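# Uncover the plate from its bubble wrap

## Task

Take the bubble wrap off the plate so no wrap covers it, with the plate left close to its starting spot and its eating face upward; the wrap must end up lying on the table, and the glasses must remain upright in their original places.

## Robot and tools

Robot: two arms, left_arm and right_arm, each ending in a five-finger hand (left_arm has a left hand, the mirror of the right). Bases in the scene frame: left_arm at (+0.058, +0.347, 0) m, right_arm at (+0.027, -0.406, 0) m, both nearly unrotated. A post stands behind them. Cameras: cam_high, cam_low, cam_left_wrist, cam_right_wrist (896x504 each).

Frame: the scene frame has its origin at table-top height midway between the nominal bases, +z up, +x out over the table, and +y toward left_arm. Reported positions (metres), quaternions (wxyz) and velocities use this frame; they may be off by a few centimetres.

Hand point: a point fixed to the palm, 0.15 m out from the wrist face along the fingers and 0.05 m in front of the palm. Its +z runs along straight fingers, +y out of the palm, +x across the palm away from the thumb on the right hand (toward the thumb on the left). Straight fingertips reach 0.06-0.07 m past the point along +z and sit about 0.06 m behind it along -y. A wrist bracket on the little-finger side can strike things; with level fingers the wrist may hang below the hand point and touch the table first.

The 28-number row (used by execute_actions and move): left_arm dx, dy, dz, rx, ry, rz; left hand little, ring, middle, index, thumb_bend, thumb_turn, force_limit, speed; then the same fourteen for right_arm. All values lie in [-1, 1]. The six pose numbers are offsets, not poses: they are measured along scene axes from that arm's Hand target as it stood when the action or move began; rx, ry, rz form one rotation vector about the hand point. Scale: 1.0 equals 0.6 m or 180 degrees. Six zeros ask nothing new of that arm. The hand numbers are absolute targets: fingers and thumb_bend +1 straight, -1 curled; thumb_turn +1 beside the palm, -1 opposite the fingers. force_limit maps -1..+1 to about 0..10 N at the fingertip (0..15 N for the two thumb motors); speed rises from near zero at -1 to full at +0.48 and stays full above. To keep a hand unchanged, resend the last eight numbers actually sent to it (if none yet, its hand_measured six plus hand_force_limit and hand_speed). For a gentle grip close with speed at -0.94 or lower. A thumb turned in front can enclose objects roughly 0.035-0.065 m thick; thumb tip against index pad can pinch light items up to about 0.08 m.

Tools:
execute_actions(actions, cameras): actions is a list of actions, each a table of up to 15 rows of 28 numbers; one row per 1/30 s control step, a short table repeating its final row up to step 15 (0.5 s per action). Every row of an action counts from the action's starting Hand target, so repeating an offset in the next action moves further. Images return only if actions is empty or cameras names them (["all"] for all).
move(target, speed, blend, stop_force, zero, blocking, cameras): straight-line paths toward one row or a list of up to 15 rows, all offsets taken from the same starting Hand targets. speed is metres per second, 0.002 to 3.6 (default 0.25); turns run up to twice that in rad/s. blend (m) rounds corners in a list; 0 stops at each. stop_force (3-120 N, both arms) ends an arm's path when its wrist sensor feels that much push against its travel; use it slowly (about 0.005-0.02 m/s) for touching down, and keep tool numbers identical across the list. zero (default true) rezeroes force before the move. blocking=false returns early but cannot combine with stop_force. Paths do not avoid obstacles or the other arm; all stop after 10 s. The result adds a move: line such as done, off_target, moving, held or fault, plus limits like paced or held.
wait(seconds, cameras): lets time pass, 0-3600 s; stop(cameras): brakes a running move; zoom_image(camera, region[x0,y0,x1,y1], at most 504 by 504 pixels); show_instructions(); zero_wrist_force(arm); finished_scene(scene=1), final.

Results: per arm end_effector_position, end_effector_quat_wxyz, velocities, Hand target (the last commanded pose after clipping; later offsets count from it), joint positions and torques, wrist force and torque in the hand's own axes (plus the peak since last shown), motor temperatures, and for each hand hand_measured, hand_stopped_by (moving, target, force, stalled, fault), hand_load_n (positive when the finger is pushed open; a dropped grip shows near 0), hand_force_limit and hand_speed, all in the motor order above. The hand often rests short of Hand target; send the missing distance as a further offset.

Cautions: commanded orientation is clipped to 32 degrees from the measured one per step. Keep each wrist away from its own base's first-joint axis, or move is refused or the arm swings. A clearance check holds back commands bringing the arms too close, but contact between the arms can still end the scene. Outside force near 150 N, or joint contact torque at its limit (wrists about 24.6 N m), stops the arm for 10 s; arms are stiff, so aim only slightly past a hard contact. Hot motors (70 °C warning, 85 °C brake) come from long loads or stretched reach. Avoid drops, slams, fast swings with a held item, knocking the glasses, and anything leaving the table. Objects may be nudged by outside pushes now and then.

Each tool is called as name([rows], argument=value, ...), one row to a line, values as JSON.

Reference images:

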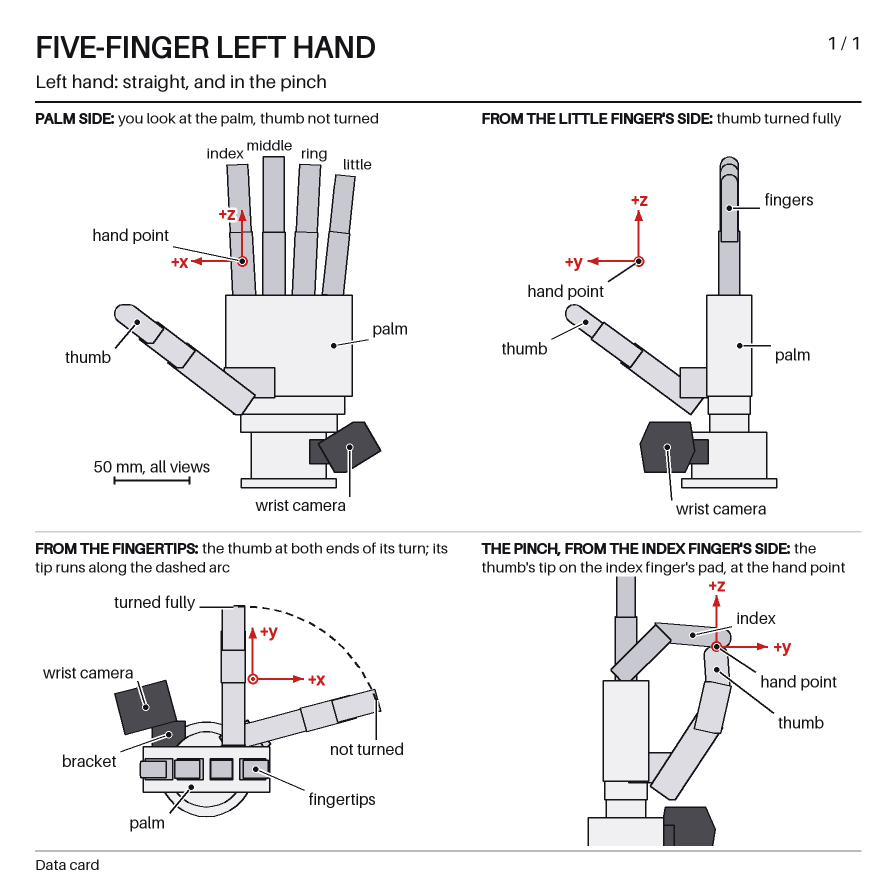

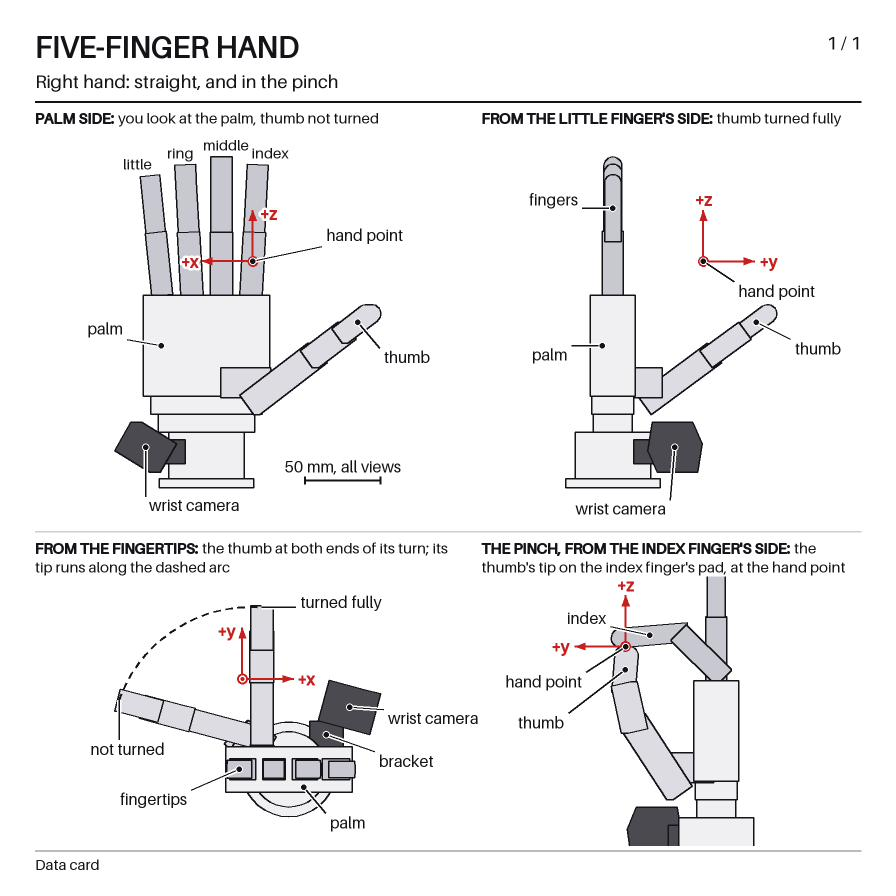

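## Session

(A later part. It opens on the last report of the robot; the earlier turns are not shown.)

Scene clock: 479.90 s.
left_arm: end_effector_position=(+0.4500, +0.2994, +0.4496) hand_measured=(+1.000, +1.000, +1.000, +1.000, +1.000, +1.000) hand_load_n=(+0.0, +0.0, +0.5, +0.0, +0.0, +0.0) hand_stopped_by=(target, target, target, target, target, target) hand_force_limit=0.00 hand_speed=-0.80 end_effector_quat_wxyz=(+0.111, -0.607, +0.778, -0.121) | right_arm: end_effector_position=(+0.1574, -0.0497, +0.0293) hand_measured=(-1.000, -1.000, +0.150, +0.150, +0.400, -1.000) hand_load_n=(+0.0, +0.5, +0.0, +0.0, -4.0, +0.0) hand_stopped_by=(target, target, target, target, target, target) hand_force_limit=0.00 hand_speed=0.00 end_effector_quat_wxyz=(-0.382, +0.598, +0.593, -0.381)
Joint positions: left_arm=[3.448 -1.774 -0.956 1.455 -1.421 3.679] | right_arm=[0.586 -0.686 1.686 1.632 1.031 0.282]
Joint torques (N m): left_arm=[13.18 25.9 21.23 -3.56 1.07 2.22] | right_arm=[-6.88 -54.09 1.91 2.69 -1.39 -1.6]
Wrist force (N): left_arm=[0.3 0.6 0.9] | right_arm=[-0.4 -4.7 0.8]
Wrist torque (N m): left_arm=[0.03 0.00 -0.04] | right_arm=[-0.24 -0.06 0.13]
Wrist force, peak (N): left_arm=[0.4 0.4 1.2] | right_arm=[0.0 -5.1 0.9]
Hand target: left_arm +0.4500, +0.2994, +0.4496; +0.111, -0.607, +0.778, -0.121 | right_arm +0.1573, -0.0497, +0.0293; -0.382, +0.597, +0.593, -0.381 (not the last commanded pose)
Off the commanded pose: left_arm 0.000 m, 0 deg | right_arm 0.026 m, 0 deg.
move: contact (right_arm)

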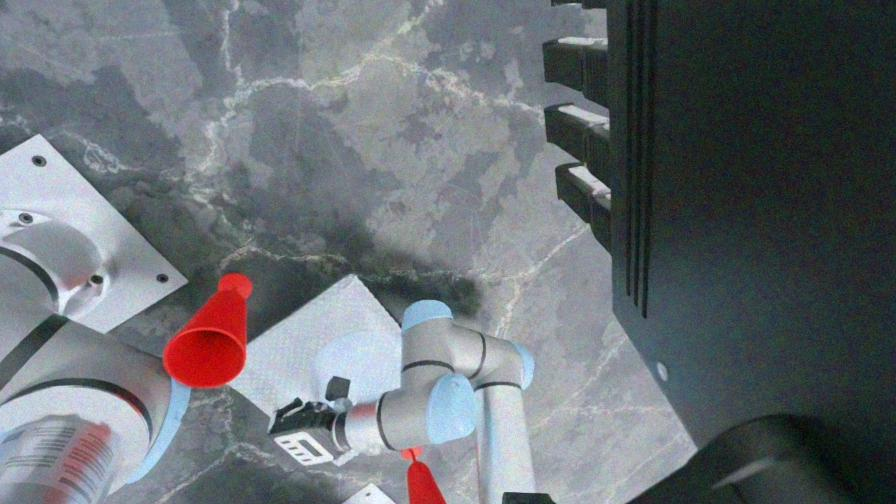

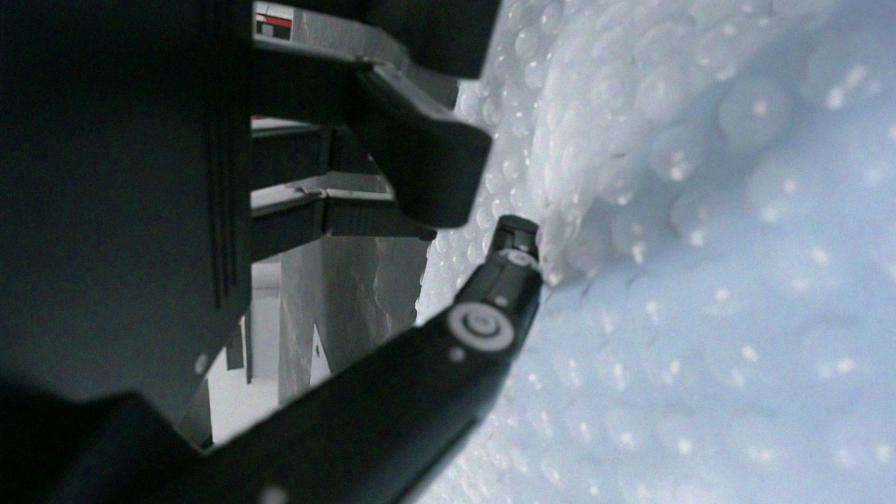

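move(target=[0,0,0,0,0,0,1,1,1,1,1,1,0,-0.8,0,0,-0.013,0,0,0,-1,-1,-0.4,-0.4,-0.15,-1,0.0,-0.85], cameras=["cam_right_wrist"], speed=0.01)

move(target=[0,0,0,0,0,0,1,1,1,1,1,1,0,-0.8,0,0,0.03,0,0,0,-1,-1,-0.4,-0.4,-0.15,-1,0.0,-0.85], cameras=["cam_right_wrist","cam_low"], speed=0.02)

Scene clock: 488.40 s.
left_arm: end_effector_position=(+0.4500, +0.2994, +0.4496) hand_measured=(+1.000, +1.000, +1.000, +1.000, +1.000, +1.000) hand_load_n=(+0.0, +0.0, +0.0, +0.0, +0.0, +0.0) hand_stopped_by=(target, target, target, target, target, target) hand_force_limit=0.00 hand_speed=-0.80 end_effector_quat_wxyz=(+0.111, -0.607, +0.778, -0.121) | right_arm: end_effector_position=(+0.1573, -0.0497, +0.0215) hand_measured=(-1.000, -1.000, -0.264, -0.348, +0.110, -1.000) hand_load_n=(+0.0, +0.0, +7.0, +5.0, +7.5, -2.0) hand_stopped_by=(target, target, force, force, force, target) hand_force_limit=0.00 hand_speed=-0.85 end_effector_quat_wxyz=(-0.382, +0.597, +0.593, -0.381)
Joint positions: left_arm=[3.448 -1.774 -0.956 1.455 -1.421 3.679] | right_arm=[0.586 -0.67 1.683 1.62 1.031 0.282]
Joint torques (N m): left_arm=[12.95 25.38 21.46 -3.58 0.83 2.14] | right_arm=[-6.6 -39.05 -25.6 0.25 -0.49 -1.41]
Wrist force (N): left_arm=[0.6 0.5 1.0] | right_arm=[-0.1 -3.5 0.3]
Wrist torque (N m): left_arm=[0.01 -0.05 -0.01] | right_arm=[-0.15 -0.12 0.17]
Wrist force, peak (N): left_arm=[0.4 0.4 1.1] | right_arm=[-0.2 -5.1 0.8]
Hand target: left_arm +0.4500, +0.2994, +0.4496; +0.111, -0.607, +0.778, -0.121 | right_arm +0.1573, -0.0497, +0.0215; -0.382, +0.597, +0.593, -0.381
Off the commanded pose: left_arm 0.000 m, 0 deg | right_arm 0.000 m, 0 deg.
move: done

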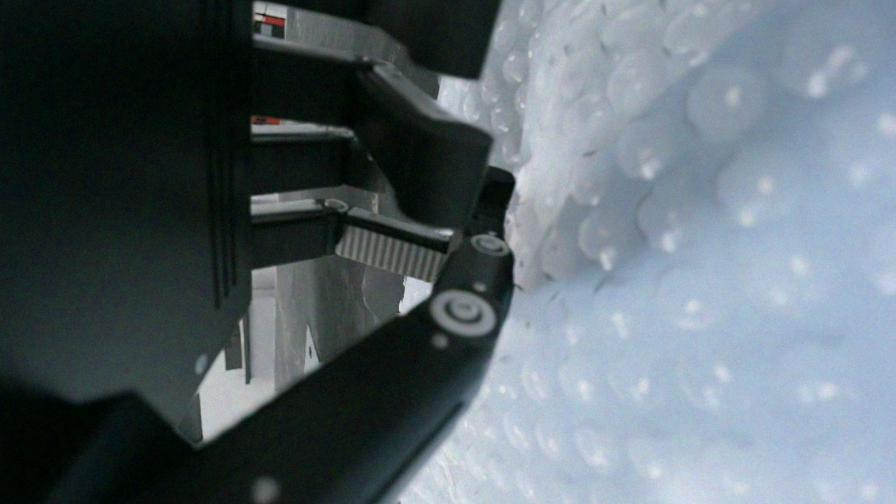

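Scene clock: 489.67 s.
left_arm: end_effector_position=(+0.4500, +0.2994, +0.4496) hand_measured=(+1.000, +1.000, +1.000, +1.000, +1.000, +1.000) hand_load_n=(+0.0, +0.0, +0.0, +0.0, +0.0, +0.0) hand_stopped_by=(target, target, target, target, target, target) hand_force_limit=0.00 hand_speed=-0.80 end_effector_quat_wxyz=(+0.111, -0.607, +0.778, -0.121) | right_arm: end_effector_position=(+0.1573, -0.0497, +0.0393) hand_measured=(-1.000, -1.000, -0.264, -0.348, +0.110, -1.000) hand_load_n=(+0.0, +0.0, +7.0, +5.0, +7.5, -2.0) hand_stopped_by=(target, target, force, force, force, target) hand_force_limit=0.00 hand_speed=-0.85 end_effector_quat_wxyz=(-0.382, +0.597, +0.593, -0.381)
Joint positions: left_arm=[3.448 -1.774 -0.956 1.455 -1.421 3.679] | right_arm=[0.586 -0.706 1.69 1.649 1.031 0.282]
Joint torques (N m): left_arm=[12.89 25.24 21.36 -3.57 0.81 2.12] | right_arm=[-4.9 -54.94 3.2 2.69 -0.82 -0.9]
Wrist force (N): left_arm=[0.5 0.3 0.9] | right_arm=[0.2 0.5 0.2]
Wrist torque (N m): left_arm=[0.00 -0.04 -0.01] | right_arm=[0.17 -0.10 0.23]
Wrist force, peak (N): left_arm=[0.3 0.4 1.1] | right_arm=[-0.4 -3.6 0.2]
Hand target: left_arm +0.4500, +0.2994, +0.4496; +0.111, -0.607, +0.778, -0.121 | right_arm +0.1573, -0.0497, +0.0395; -0.382, +0.597, +0.593, -0.381
Off the commanded pose: left_arm 0.000 m, 0 deg | right_arm 0.000 m, 0 deg.
move: done
Images, in order (width x height): cam_low 896x504, cam_right_wrist 896x504.

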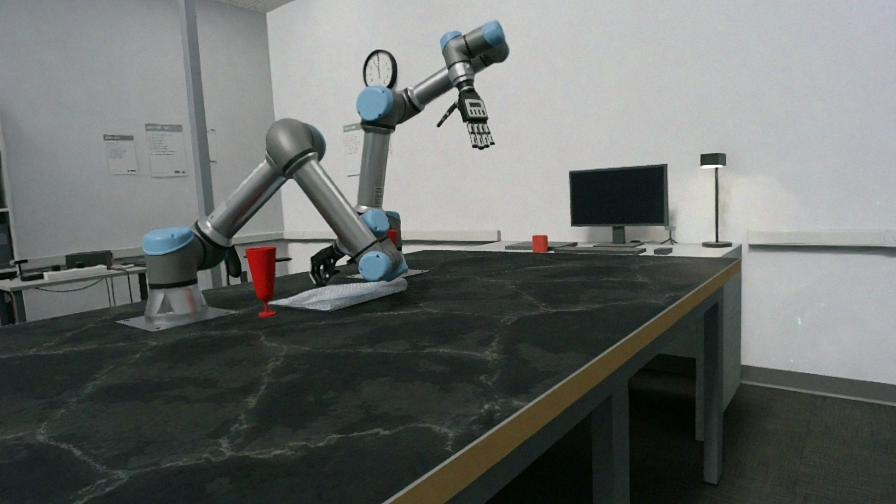

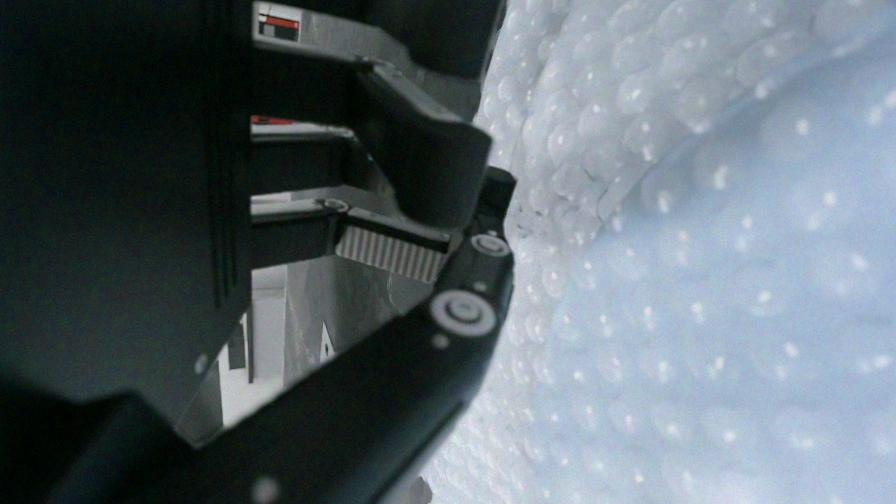

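move([
  [0,0,0,0,0,0,1,1,1,1,1,1,0,-0.8,0,0,0.03,0,0,0,-1,-1,0.15,0.15,0.4,-1,0.0,0.0],
  [0,0,0,0,0,0,1,1,1,1,1,1,0,-0.8,0.01,0.125,0.01,0,0,0,-1,-1,0.15,0.15,0.4,-1,0.0,0.0],
], cameras=["cam_left_wrist","cam_right_wrist"], speed=0.1)

move(target=[0,0,0,0,0,0,1,1,1,1,1,1,0,-0.8,0,0,-0.08,0,0,0,-1,-1,0.15,0.15,0.4,-1,0,0], cameras=["cam_low","cam_left_wrist","cam_right_wrist"], speed=0.01, stop_force=8)

Scene clock: 554.17 s.
left_arm: end_effector_position=(+0.4500, +0.2994, +0.4496) hand_measured=(+1.000, +1.000, +1.000, +1.000, +1.000, +1.000) hand_load_n=(+0.0, +0.0, +0.0, +0.0, +0.0, +0.0) hand_stopped_by=(target, target, target, target, target, target) hand_force_limit=0.00 hand_speed=-0.80 end_effector_quat_wxyz=(+0.111, -0.607, +0.778, -0.121) | right_arm: end_effector_position=(+0.1633, +0.0252, +0.0455) hand_measured=(-1.000, -1.000, +0.150, +0.150, +0.400, -1.000) hand_load_n=(+0.0, +0.0, +0.0, +0.0, +0.5, +0.0) hand_stopped_by=(target, target, target, target, target, target) hand_force_limit=0.00 hand_speed=0.00 end_effector_quat_wxyz=(-0.382, +0.598, +0.593, -0.381)
Joint positions: left_arm=[3.448 -1.774 -0.956 1.455 -1.421 3.679] | right_arm=[0.693 -0.623 1.459 1.761 0.939 0.346]
Joint torques (N m): left_arm=[12.9 23.3 21.18 -3.55 0.75 1.94] | right_arm=[8.75 -42.77 -27.83 3.4 -2.12 1.83]
Wrist force (N): left_arm=[0.6 0.3 1.0] | right_arm=[0.3 0.3 0.7]
Wrist torque (N m): left_arm=[-0.01 -0.05 -0.02] | right_arm=[0.14 -0.13 0.08]
Wrist force, peak (N): left_arm=[0.5 0.4 1.2] | right_arm=[0.6 1.3 0.8]
Hand target: left_arm +0.4500, +0.2994, +0.4496; +0.111, -0.607, +0.778, -0.121 | right_arm +0.1633, +0.0253, +0.0455; -0.382, +0.597, +0.593, -0.381
Off the commanded pose: left_arm 0.000 m, 0 deg | right_arm 0.000 m, 0 deg.
move: done

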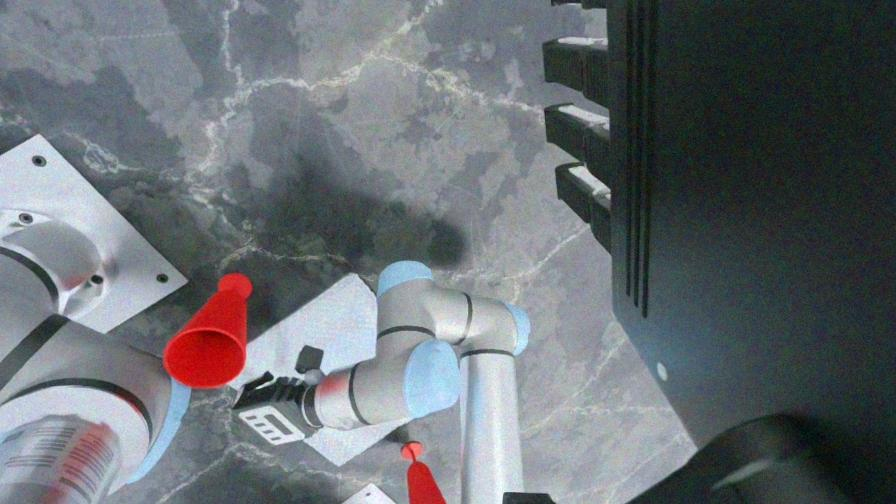

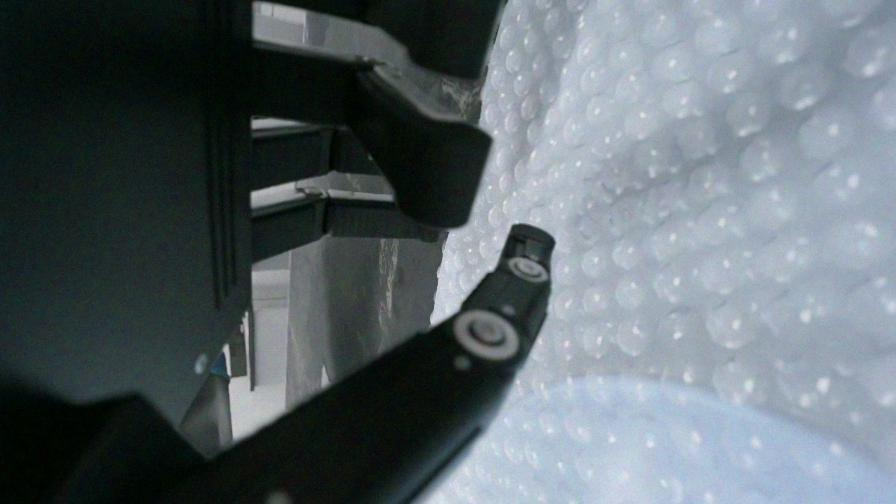

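Scene clock: 557.70 s.
left_arm: end_effector_position=(+0.4500, +0.2994, +0.4496) hand_measured=(+1.000, +1.000, +1.000, +1.000, +1.000, +1.000) hand_load_n=(+0.0, +0.0, +0.0, +0.0, +0.0, +0.0) hand_stopped_by=(target, target, target, target, target, target) hand_force_limit=0.00 hand_speed=-0.80 end_effector_quat_wxyz=(+0.111, -0.607, +0.778, -0.121) | right_arm: end_effector_position=(+0.1633, +0.0253, +0.0217) hand_measured=(-1.000, -1.000, +0.150, +0.150, +0.400, -1.000) hand_load_n=(+0.0, +0.0, +0.5, +0.0, -3.0, +0.0) hand_stopped_by=(target, target, target, target, target, target) hand_force_limit=0.00 hand_speed=0.00 end_effector_quat_wxyz=(-0.382, +0.598, +0.593, -0.381)
Joint positions: left_arm=[3.448 -1.774 -0.956 1.455 -1.421 3.679] | right_arm=[0.693 -0.58 1.451 1.727 0.939 0.346]
Joint torques (N m): left_arm=[13.11 23.18 21.61 -3.53 0.74 2.01] | right_arm=[6.78 -56.74 0.19 2.21 -0.8 1.7]
Wrist force (N): left_arm=[0.3 0.3 1.0] | right_arm=[-0.4 -6.3 -3.1]
Wrist torque (N m): left_arm=[-0.01 -0.01 -0.03] | right_arm=[-0.12 0.00 -0.06]
Wrist force, peak (N): left_arm=[0.7 0.4 1.2] | right_arm=[-0.2 -9.1 -4.2]
Hand target: left_arm +0.4500, +0.2994, +0.4496; +0.111, -0.607, +0.778, -0.121 | right_arm +0.1633, +0.0253, +0.0217; -0.382, +0.598, +0.593, -0.381 (not the last commanded pose)
Off the commanded pose: left_arm 0.000 m, 0 deg | right_arm 0.024 m, 0 deg.
move: contact (right_arm)

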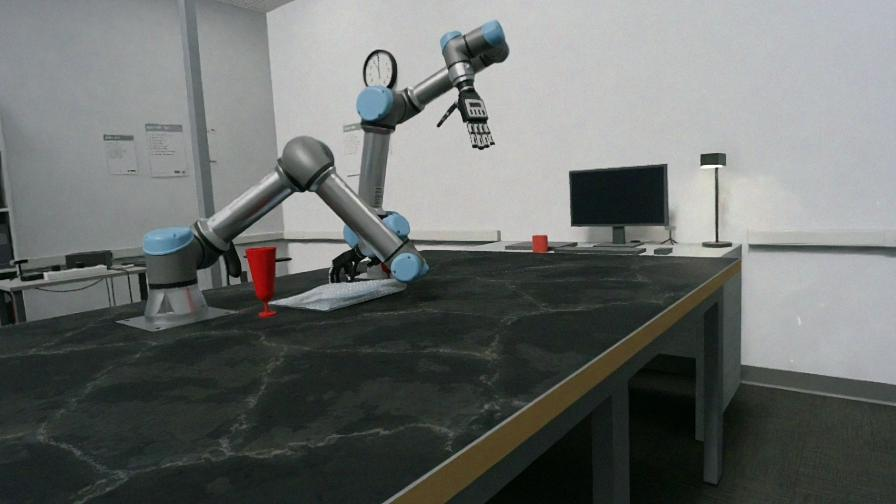

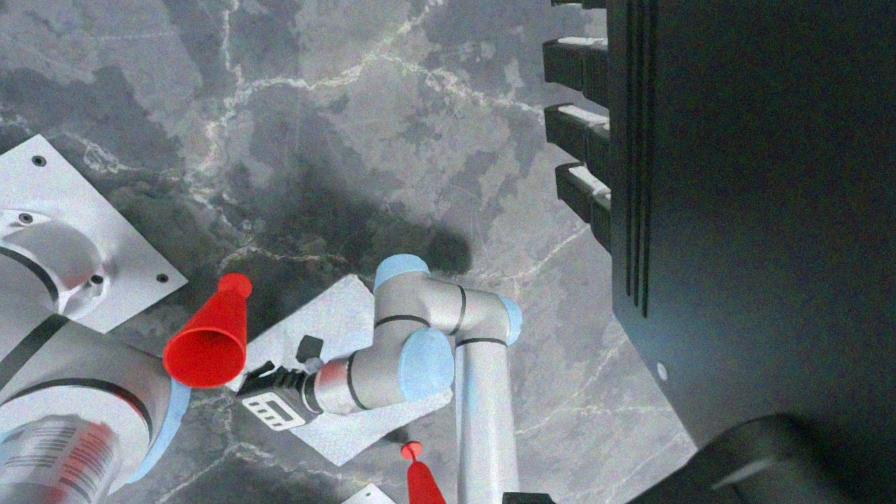

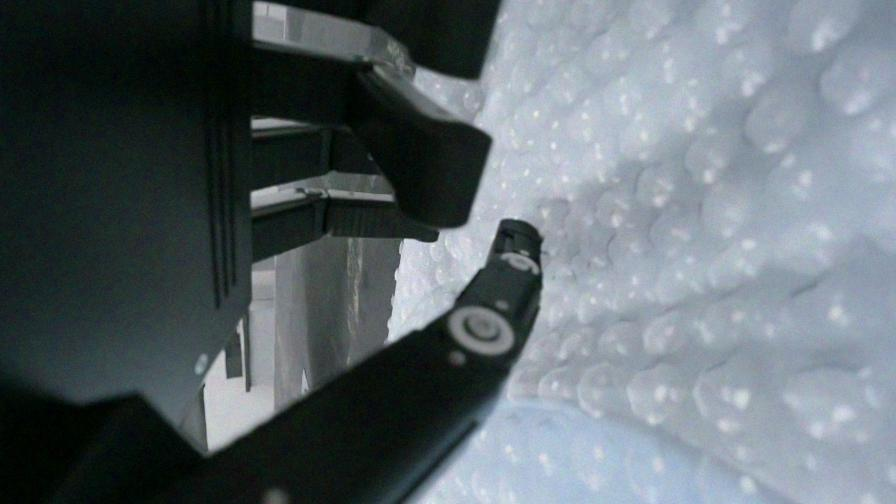

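move(target=[0,0,0,0,0,0,1,1,1,1,1,1,0,-0.8,0,0,-0.015,0,0,0,-1,-1,-0.4,-0.4,-0.15,-1,0.0,-0.85], cameras=["cam_right_wrist"], speed=0.01)

move(target=[0,0,0,0,0,0,1,1,1,1,1,1,0,-0.8,0,0,0.035,0,0,0,-1,-1,-0.4,-0.4,-0.15,-1,0.0,-0.85], cameras=["cam_right_wrist","cam_left_wrist"], speed=0.02)

Scene clock: 568.60 s.
left_arm: end_effector_position=(+0.4500, +0.2994, +0.4496) hand_measured=(+1.000, +1.000, +1.000, +1.000, +1.000, +1.000) hand_load_n=(+0.0, +0.0, +0.0, +0.0, +0.0, +0.0) hand_stopped_by=(target, target, target, target, target, target) hand_force_limit=0.00 hand_speed=-0.80 end_effector_quat_wxyz=(+0.111, -0.607, +0.778, -0.121) | right_arm: end_effector_position=(+0.1622, +0.0247, +0.0178) hand_measured=(-1.000, -1.000, +0.070, -0.278, +0.082, -1.000) hand_load_n=(+0.0, +0.5, +5.0, +6.5, +7.0, -2.5) hand_stopped_by=(target, target, force, force, force, target) hand_force_limit=0.00 hand_speed=-0.85 end_effector_quat_wxyz=(-0.383, +0.597, +0.587, -0.389)
Joint positions: left_arm=[3.448 -1.774 -0.956 1.455 -1.421 3.679] | right_arm=[0.693 -0.565 1.447 1.735 0.938 0.346]
Joint torques (N m): left_arm=[12.86 21.69 20.78 -3.43 0.64 1.93] | right_arm=[-0.07 -37.05 -13.44 -8.31 4.68 0.27]
Wrist force (N): left_arm=[0.3 0.4 0.9] | right_arm=[5.6 -55.2 -23.5]
Wrist torque (N m): left_arm=[0.01 -0.01 -0.03] | right_arm=[0.44 0.59 -1.19]
Wrist force, peak (N): left_arm=[0.4 0.3 1.3] | right_arm=[12.6 -90.7 -41.5]
Hand target: left_arm +0.4500, +0.2994, +0.4496; +0.111, -0.607, +0.778, -0.121 | right_arm +0.1622, +0.0247, +0.0178; -0.383, +0.597, +0.587, -0.389 (not the last commanded pose)
Off the commanded pose: left_arm 0.000 m, 0 deg | right_arm 0.005 m, 1 deg.
TORQUE FAULT: joint 4 (wrist 1) of the right arm strayed more than 0.9 degrees from its planned motion, and that arm stopped. A torque fault puts only its own arm into a fault stop. That arm's remaining commands of this call were not run. That arm may still press on what stopped it. That arm is still stopped at the end of this call. That arm stays stopped for about 10 more seconds. Until then a move that you send moves the other arm only, and its call returns only when the move has ended. Once the stop has ended, the next robot result says so. If the stop ends while you think or write, that arm runs what you send next, counted from a new Hand target: where the arm stands when the stop ends. While its stop runs, that arm, its gripper or tool too, takes no new command. Until it ends, the stop uses up actions while you think or wait. An arm that is not stopped still takes commands.
move: fault (right_arm)

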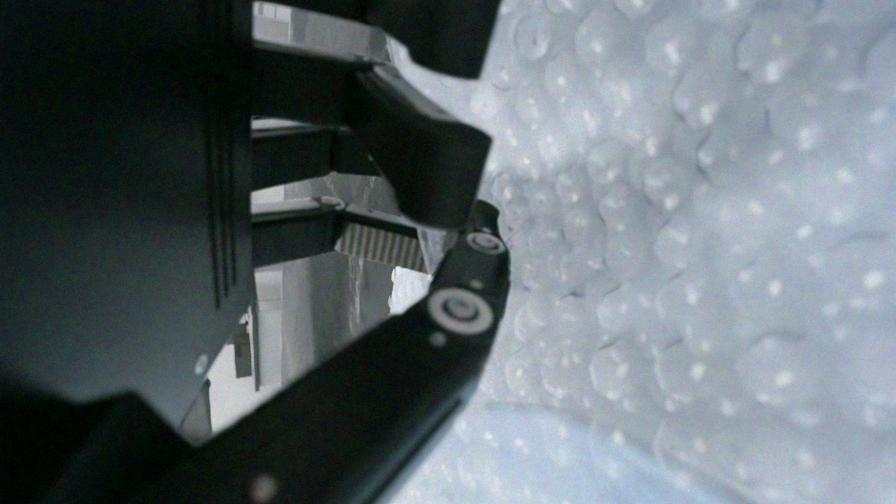

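not run: an earlier result of this reply reported a fault or no control. Calls in your next reply go to the robot.

wait(seconds=9, cameras=["cam_right_wrist"])

move(target=[0,0,0,0,0,0,1,1,1,1,1,1,0,-0.8,0,0,0.01,0,0,0,-1,-1,-0.4,-0.4,-0.15,-1,0.0,-0.85], cameras=["cam_right_wrist"], speed=0.02)

Scene clock: 583.93 s.
left_arm: end_effector_position=(+0.4500, +0.2994, +0.4496) hand_measured=(+1.000, +1.000, +1.000, +1.000, +1.000, +1.000) hand_load_n=(+0.0, +0.0, +0.0, +0.0, +0.0, -0.5) hand_stopped_by=(target, target, target, target, target, target) hand_force_limit=0.00 hand_speed=-0.80 end_effector_quat_wxyz=(+0.111, -0.607, +0.778, -0.121) | right_arm: end_effector_position=(+0.1622, +0.0247, +0.0178) hand_measured=(-1.000, -1.000, +0.070, -0.278, +0.082, -1.000) hand_load_n=(+0.0, +0.0, +5.0, +6.5, +7.0, -2.5) hand_stopped_by=(target, target, force, force, force, target) hand_force_limit=0.00 hand_speed=-0.85 end_effector_quat_wxyz=(-0.383, +0.597, +0.587, -0.389)
Joint positions: left_arm=[3.448 -1.774 -0.956 1.455 -1.421 3.679] | right_arm=[0.693 -0.565 1.447 1.735 0.938 0.346]
Joint torques (N m): left_arm=[12.74 21.59 20.59 -3.4 0.42 1.47] | right_arm=[0.31 -37.41 -13.08 -8.72 4.91 0.06]
Wrist force (N): left_arm=[0.4 0.2 1.1] | right_arm=[5.5 -55.8 -23.5]
Wrist torque (N m): left_arm=[-0.02 -0.02 -0.02] | right_arm=[0.35 0.61 -1.22]
Wrist force, peak (N): left_arm=[0.6 0.2 1.3] | right_arm=[5.4 -55.7 -24.0]
Hand target: left_arm +0.4500, +0.2994, +0.4496; +0.111, -0.607, +0.778, -0.121 | right_arm +0.1622, +0.0247, +0.0178; -0.383, +0.597, +0.587, -0.389 (not the last commanded pose)
Off the commanded pose: left_arm 0.000 m, 0 deg | right_arm 0.005 m, 1 deg.
TORQUE FAULT, CONTINUED: the right arm's stop, for the torque fault of joint 4 (wrist 1) that an earlier result reported, is over. The rest of the stop counts as 19 of the actions that you can send in this scene. That arm's target is now where it stood when the stop ended, not its last command. That arm keeps its grip as last carried out and accepts commands again. That arm stops again at each new torque fault.
wait: 8.30 of 9 s (the simulator was too slow to fit another step into this call); at rest from the start

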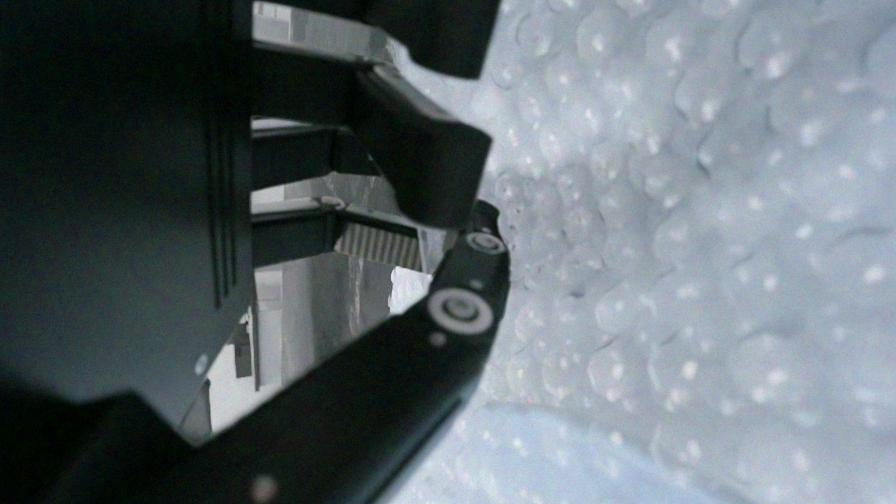

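Scene clock: 584.60 s.
left_arm: end_effector_position=(+0.4500, +0.2994, +0.4496) hand_measured=(+1.000, +1.000, +1.000, +1.000, +1.000, +1.000) hand_load_n=(+0.0, +0.0, +0.0, +0.0, -0.5, +0.0) hand_stopped_by=(target, target, target, target, target, target) hand_force_limit=0.00 hand_speed=-0.80 end_effector_quat_wxyz=(+0.111, -0.607, +0.778, -0.121) | right_arm: end_effector_position=(+0.1622, +0.0247, +0.0236) hand_measured=(-1.000, -1.000, +0.068, -0.278, +0.082, -1.000) hand_load_n=(+0.0, +0.0, +0.0, +6.5, +7.5, -2.5) hand_stopped_by=(target, target, force, force, force, target) hand_force_limit=0.00 hand_speed=-0.85 end_effector_quat_wxyz=(-0.383, +0.597, +0.588, -0.389)
Joint positions: left_arm=[3.448 -1.774 -0.956 1.455 -1.421 3.679] | right_arm=[0.693 -0.575 1.449 1.743 0.938 0.346]
Joint torques (N m): left_arm=[13.05 21.85 20.38 -3.38 0.29 1.59] | right_arm=[0.43 -60.67 0.88 3.31 -0.99 0.33]
Wrist force (N): left_arm=[0.4 0.4 1.0] | right_arm=[-0.4 0.7 0.7]
Wrist torque (N m): left_arm=[0.01 -0.02 -0.02] | right_arm=[0.22 0.03 0.06]
Wrist force, peak (N): left_arm=[0.6 0.4 1.1] | right_arm=[4.5 -50.9 -21.3]
Hand target: left_arm +0.4500, +0.2994, +0.4496; +0.111, -0.607, +0.778, -0.121 | right_arm +0.1622, +0.0247, +0.0238; -0.383, +0.597, +0.587, -0.389
Off the commanded pose: left_arm 0.000 m, 0 deg | right_arm 0.000 m, 0 deg.
move: done

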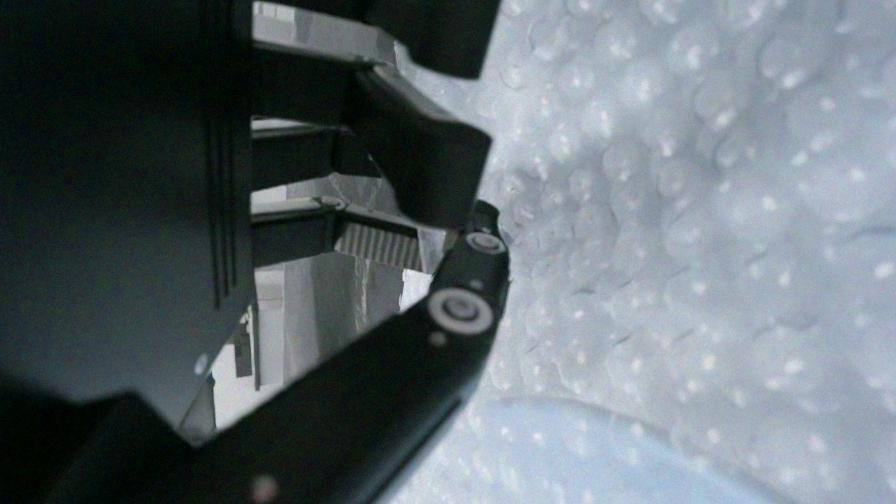

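move(target=[0,0,0,0,0,0,1,1,1,1,1,1,0,-0.8,0,0,0.06,0,0,0,-1,-1,-0.4,-0.4,-0.15,-1,0.0,-0.85], cameras=["cam_right_wrist","cam_left_wrist","cam_low"], speed=0.03)

Scene clock: 590.93 s.
left_arm: end_effector_position=(+0.4500, +0.2994, +0.4496) hand_measured=(+1.000, +1.000, +1.000, +1.000, +1.000, +1.000) hand_load_n=(+0.0, +0.0, +0.0, +0.0, +0.0, +0.0) hand_stopped_by=(target, target, target, target, target, target) hand_force_limit=0.00 hand_speed=-0.80 end_effector_quat_wxyz=(+0.111, -0.607, +0.778, -0.121) | right_arm: end_effector_position=(+0.1622, +0.0247, +0.0596) hand_measured=(-1.000, -1.000, +0.068, -0.278, +0.082, -1.000) hand_load_n=(+0.5, +0.0, +0.0, +6.0, +7.5, -2.5) hand_stopped_by=(target, target, force, force, force, target) hand_force_limit=0.00 hand_speed=-0.85 end_effector_quat_wxyz=(-0.383, +0.597, +0.587, -0.389)
Joint positions: left_arm=[3.448 -1.774 -0.956 1.455 -1.421 3.679] | right_arm=[0.693 -0.639 1.461 1.796 0.938 0.346]
Joint torques (N m): left_arm=[12.81 21.92 20.54 -3.4 0.21 1.48] | right_arm=[6.19 -57.53 -0.81 2.89 -0.61 1.12]
Wrist force (N): left_arm=[0.4 0.4 1.0] | right_arm=[-0.5 0.8 0.8]
Wrist torque (N m): left_arm=[0.01 -0.01 -0.02] | right_arm=[0.24 0.03 0.06]
Wrist force, peak (N): left_arm=[0.7 0.4 1.2] | right_arm=[-0.7 1.0 1.0]
Hand target: left_arm +0.4500, +0.2994, +0.4496; +0.111, -0.607, +0.778, -0.121 | right_arm +0.1622, +0.0247, +0.0598; -0.383, +0.597, +0.587, -0.389
Off the commanded pose: left_arm 0.000 m, 0 deg | right_arm 0.000 m, 0 deg.
move: done
Images, in order (width x height): cam_low 896x504, cam_left_wrist 896x504, cam_right_wrist 896x504.

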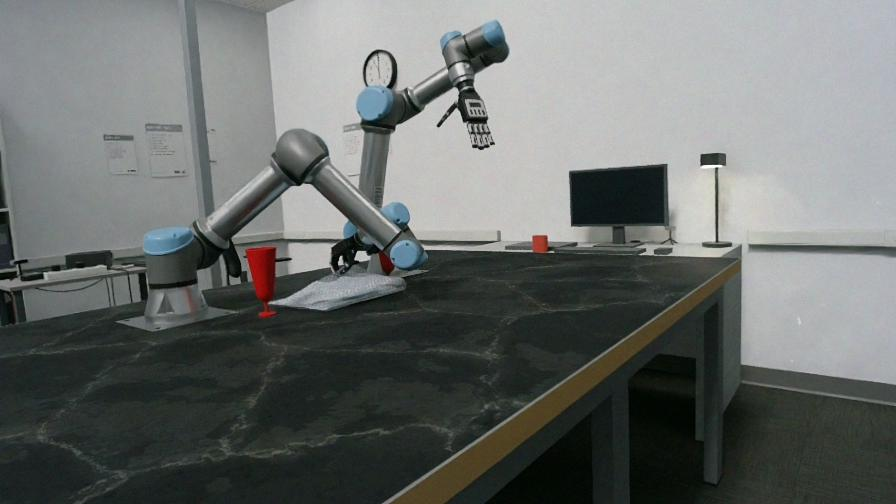

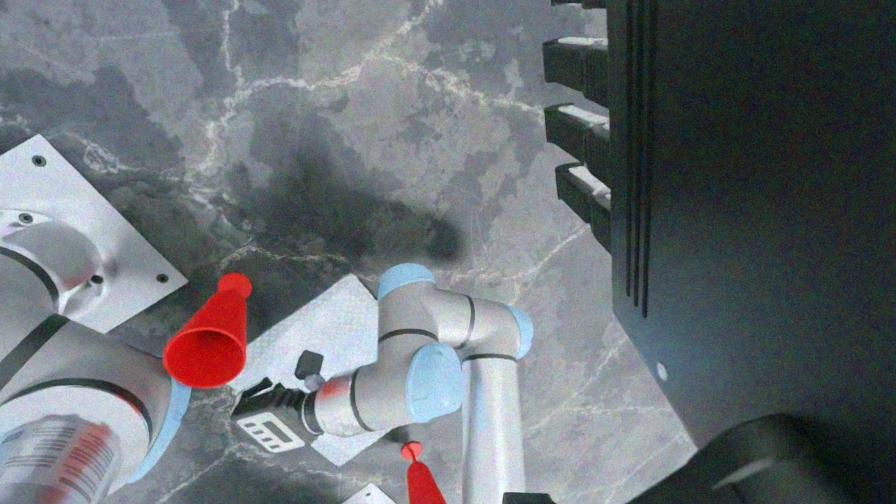

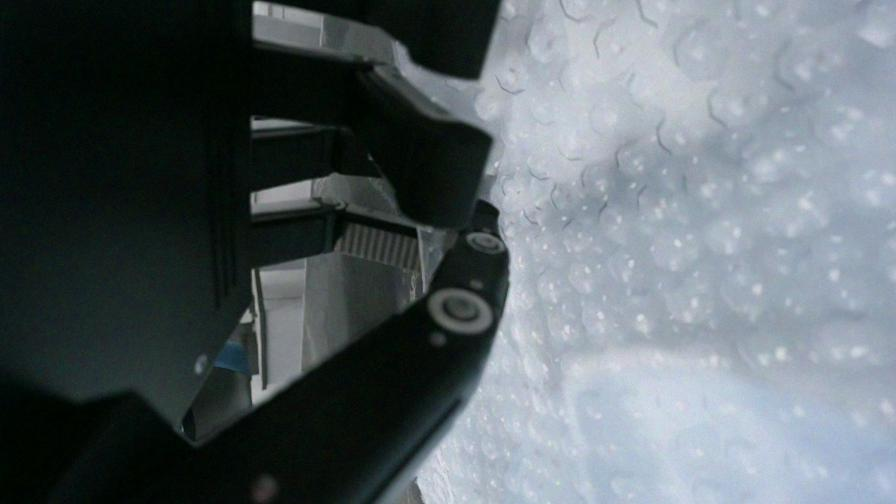

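zoom_image(camera="cam_low", region=[260, 220, 440, 330])

zoom_image(camera="cam_right_wrist", region=[300, 0, 700, 400])

Scaled by 2.800 from the camera's image (finer frame: 1280x720).

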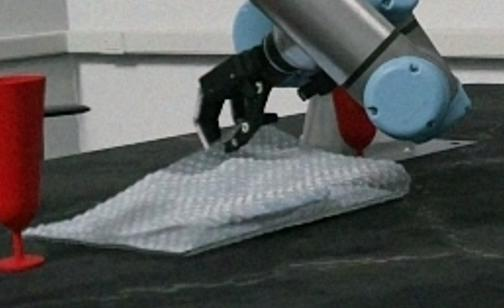

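Scaled by 1.260 from the camera's image (finer frame: 1280x720).

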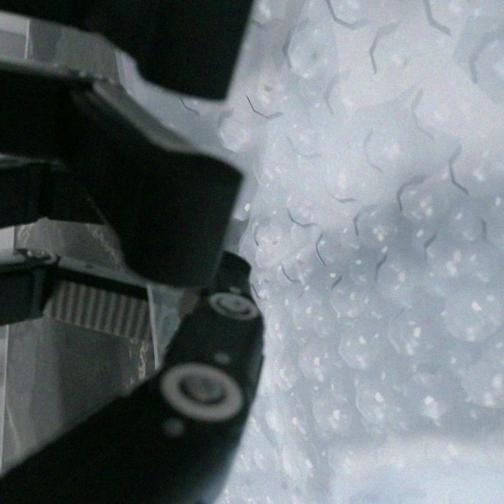

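move(target=[0,0,0,0,0,0,1,1,1,1,1,1,0,-0.8,0.05,0,0.1,0,0,0,-1,-1,-0.4,-0.4,-0.15,-1,0.0,-0.85], cameras=["cam_right_wrist","cam_left_wrist","cam_low","cam_high"], speed=0.05)

zoom_image(camera="cam_low", region=[260, 210, 440, 330])

Scene clock: 604.13 s.
left_arm: end_effector_position=(+0.4500, +0.2994, +0.4496) hand_measured=(+1.000, +1.000, +1.000, +1.000, +1.000, +1.000) hand_load_n=(+0.0, +0.0, +0.0, +0.5, +0.0, +0.0) hand_stopped_by=(target, target, target, target, target, target) hand_force_limit=0.00 hand_speed=-0.80 end_effector_quat_wxyz=(+0.111, -0.607, +0.778, -0.121) | right_arm: end_effector_position=(+0.1921, +0.0247, +0.1197) hand_measured=(-1.000, -1.000, +0.068, -0.278, +0.082, -1.000) hand_load_n=(+0.0, +0.0, +0.0, +6.5, +7.5, -2.5) hand_stopped_by=(target, target, force, force, force, target) hand_force_limit=0.00 hand_speed=-0.85 end_effector_quat_wxyz=(-0.383, +0.597, +0.587, -0.389)
Joint positions: left_arm=[3.448 -1.774 -0.956 1.455 -1.421 3.679] | right_arm=[0.659 -0.706 1.396 1.939 0.967 0.326]
Joint torques (N m): left_arm=[12.61 22.03 20.26 -3.27 0.19 1.34] | right_arm=[-7.15 -58.36 -28.49 3.34 0.86 -1.5]
Wrist force (N): left_arm=[0.5 0.4 1.0] | right_arm=[-0.6 0.9 0.5]
Wrist torque (N m): left_arm=[0.00 -0.02 -0.02] | right_arm=[0.24 0.05 0.21]
Wrist force, peak (N): left_arm=[0.6 0.4 1.2] | right_arm=[-0.7 1.3 0.8]
Hand target: left_arm +0.4500, +0.2994, +0.4496; +0.111, -0.607, +0.778, -0.121 | right_arm +0.1922, +0.0247, +0.1198; -0.383, +0.597, +0.587, -0.389
Off the commanded pose: left_arm 0.000 m, 0 deg | right_arm 0.000 m, 0 deg.
move: done

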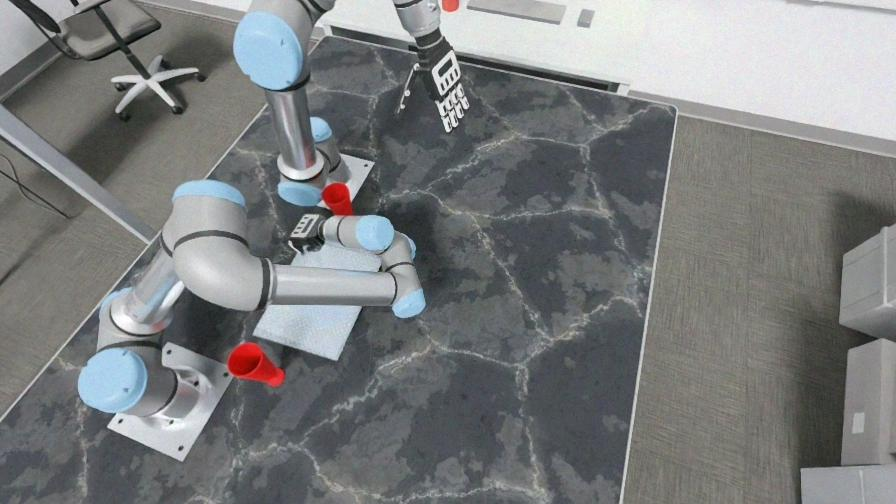

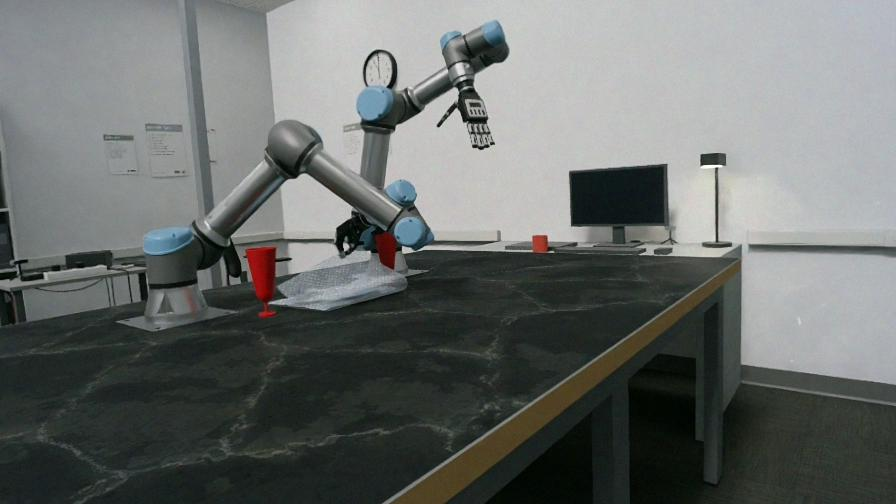

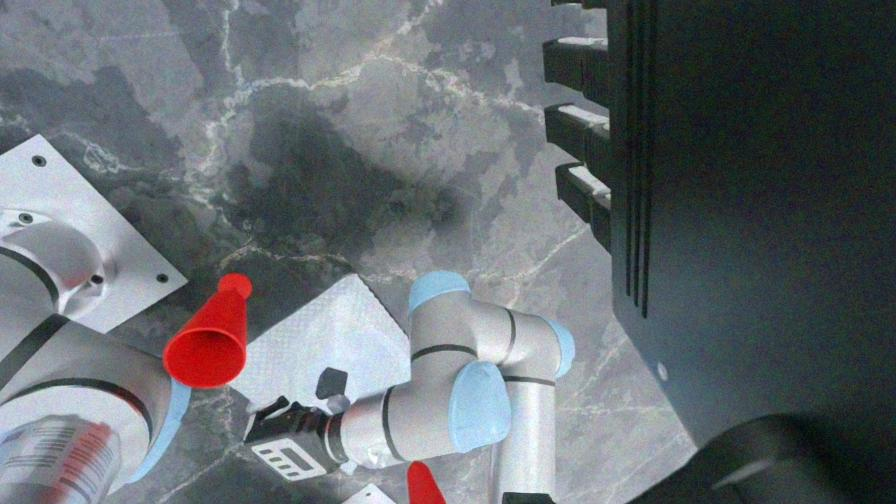

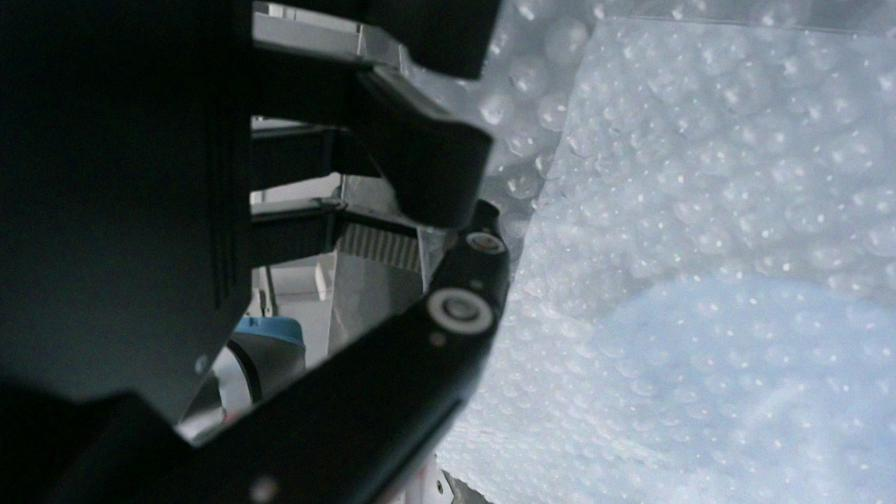

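Scaled by 2.800 from the camera's image (finer frame: 1280x720).

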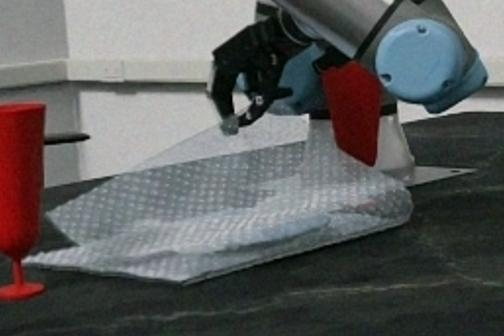

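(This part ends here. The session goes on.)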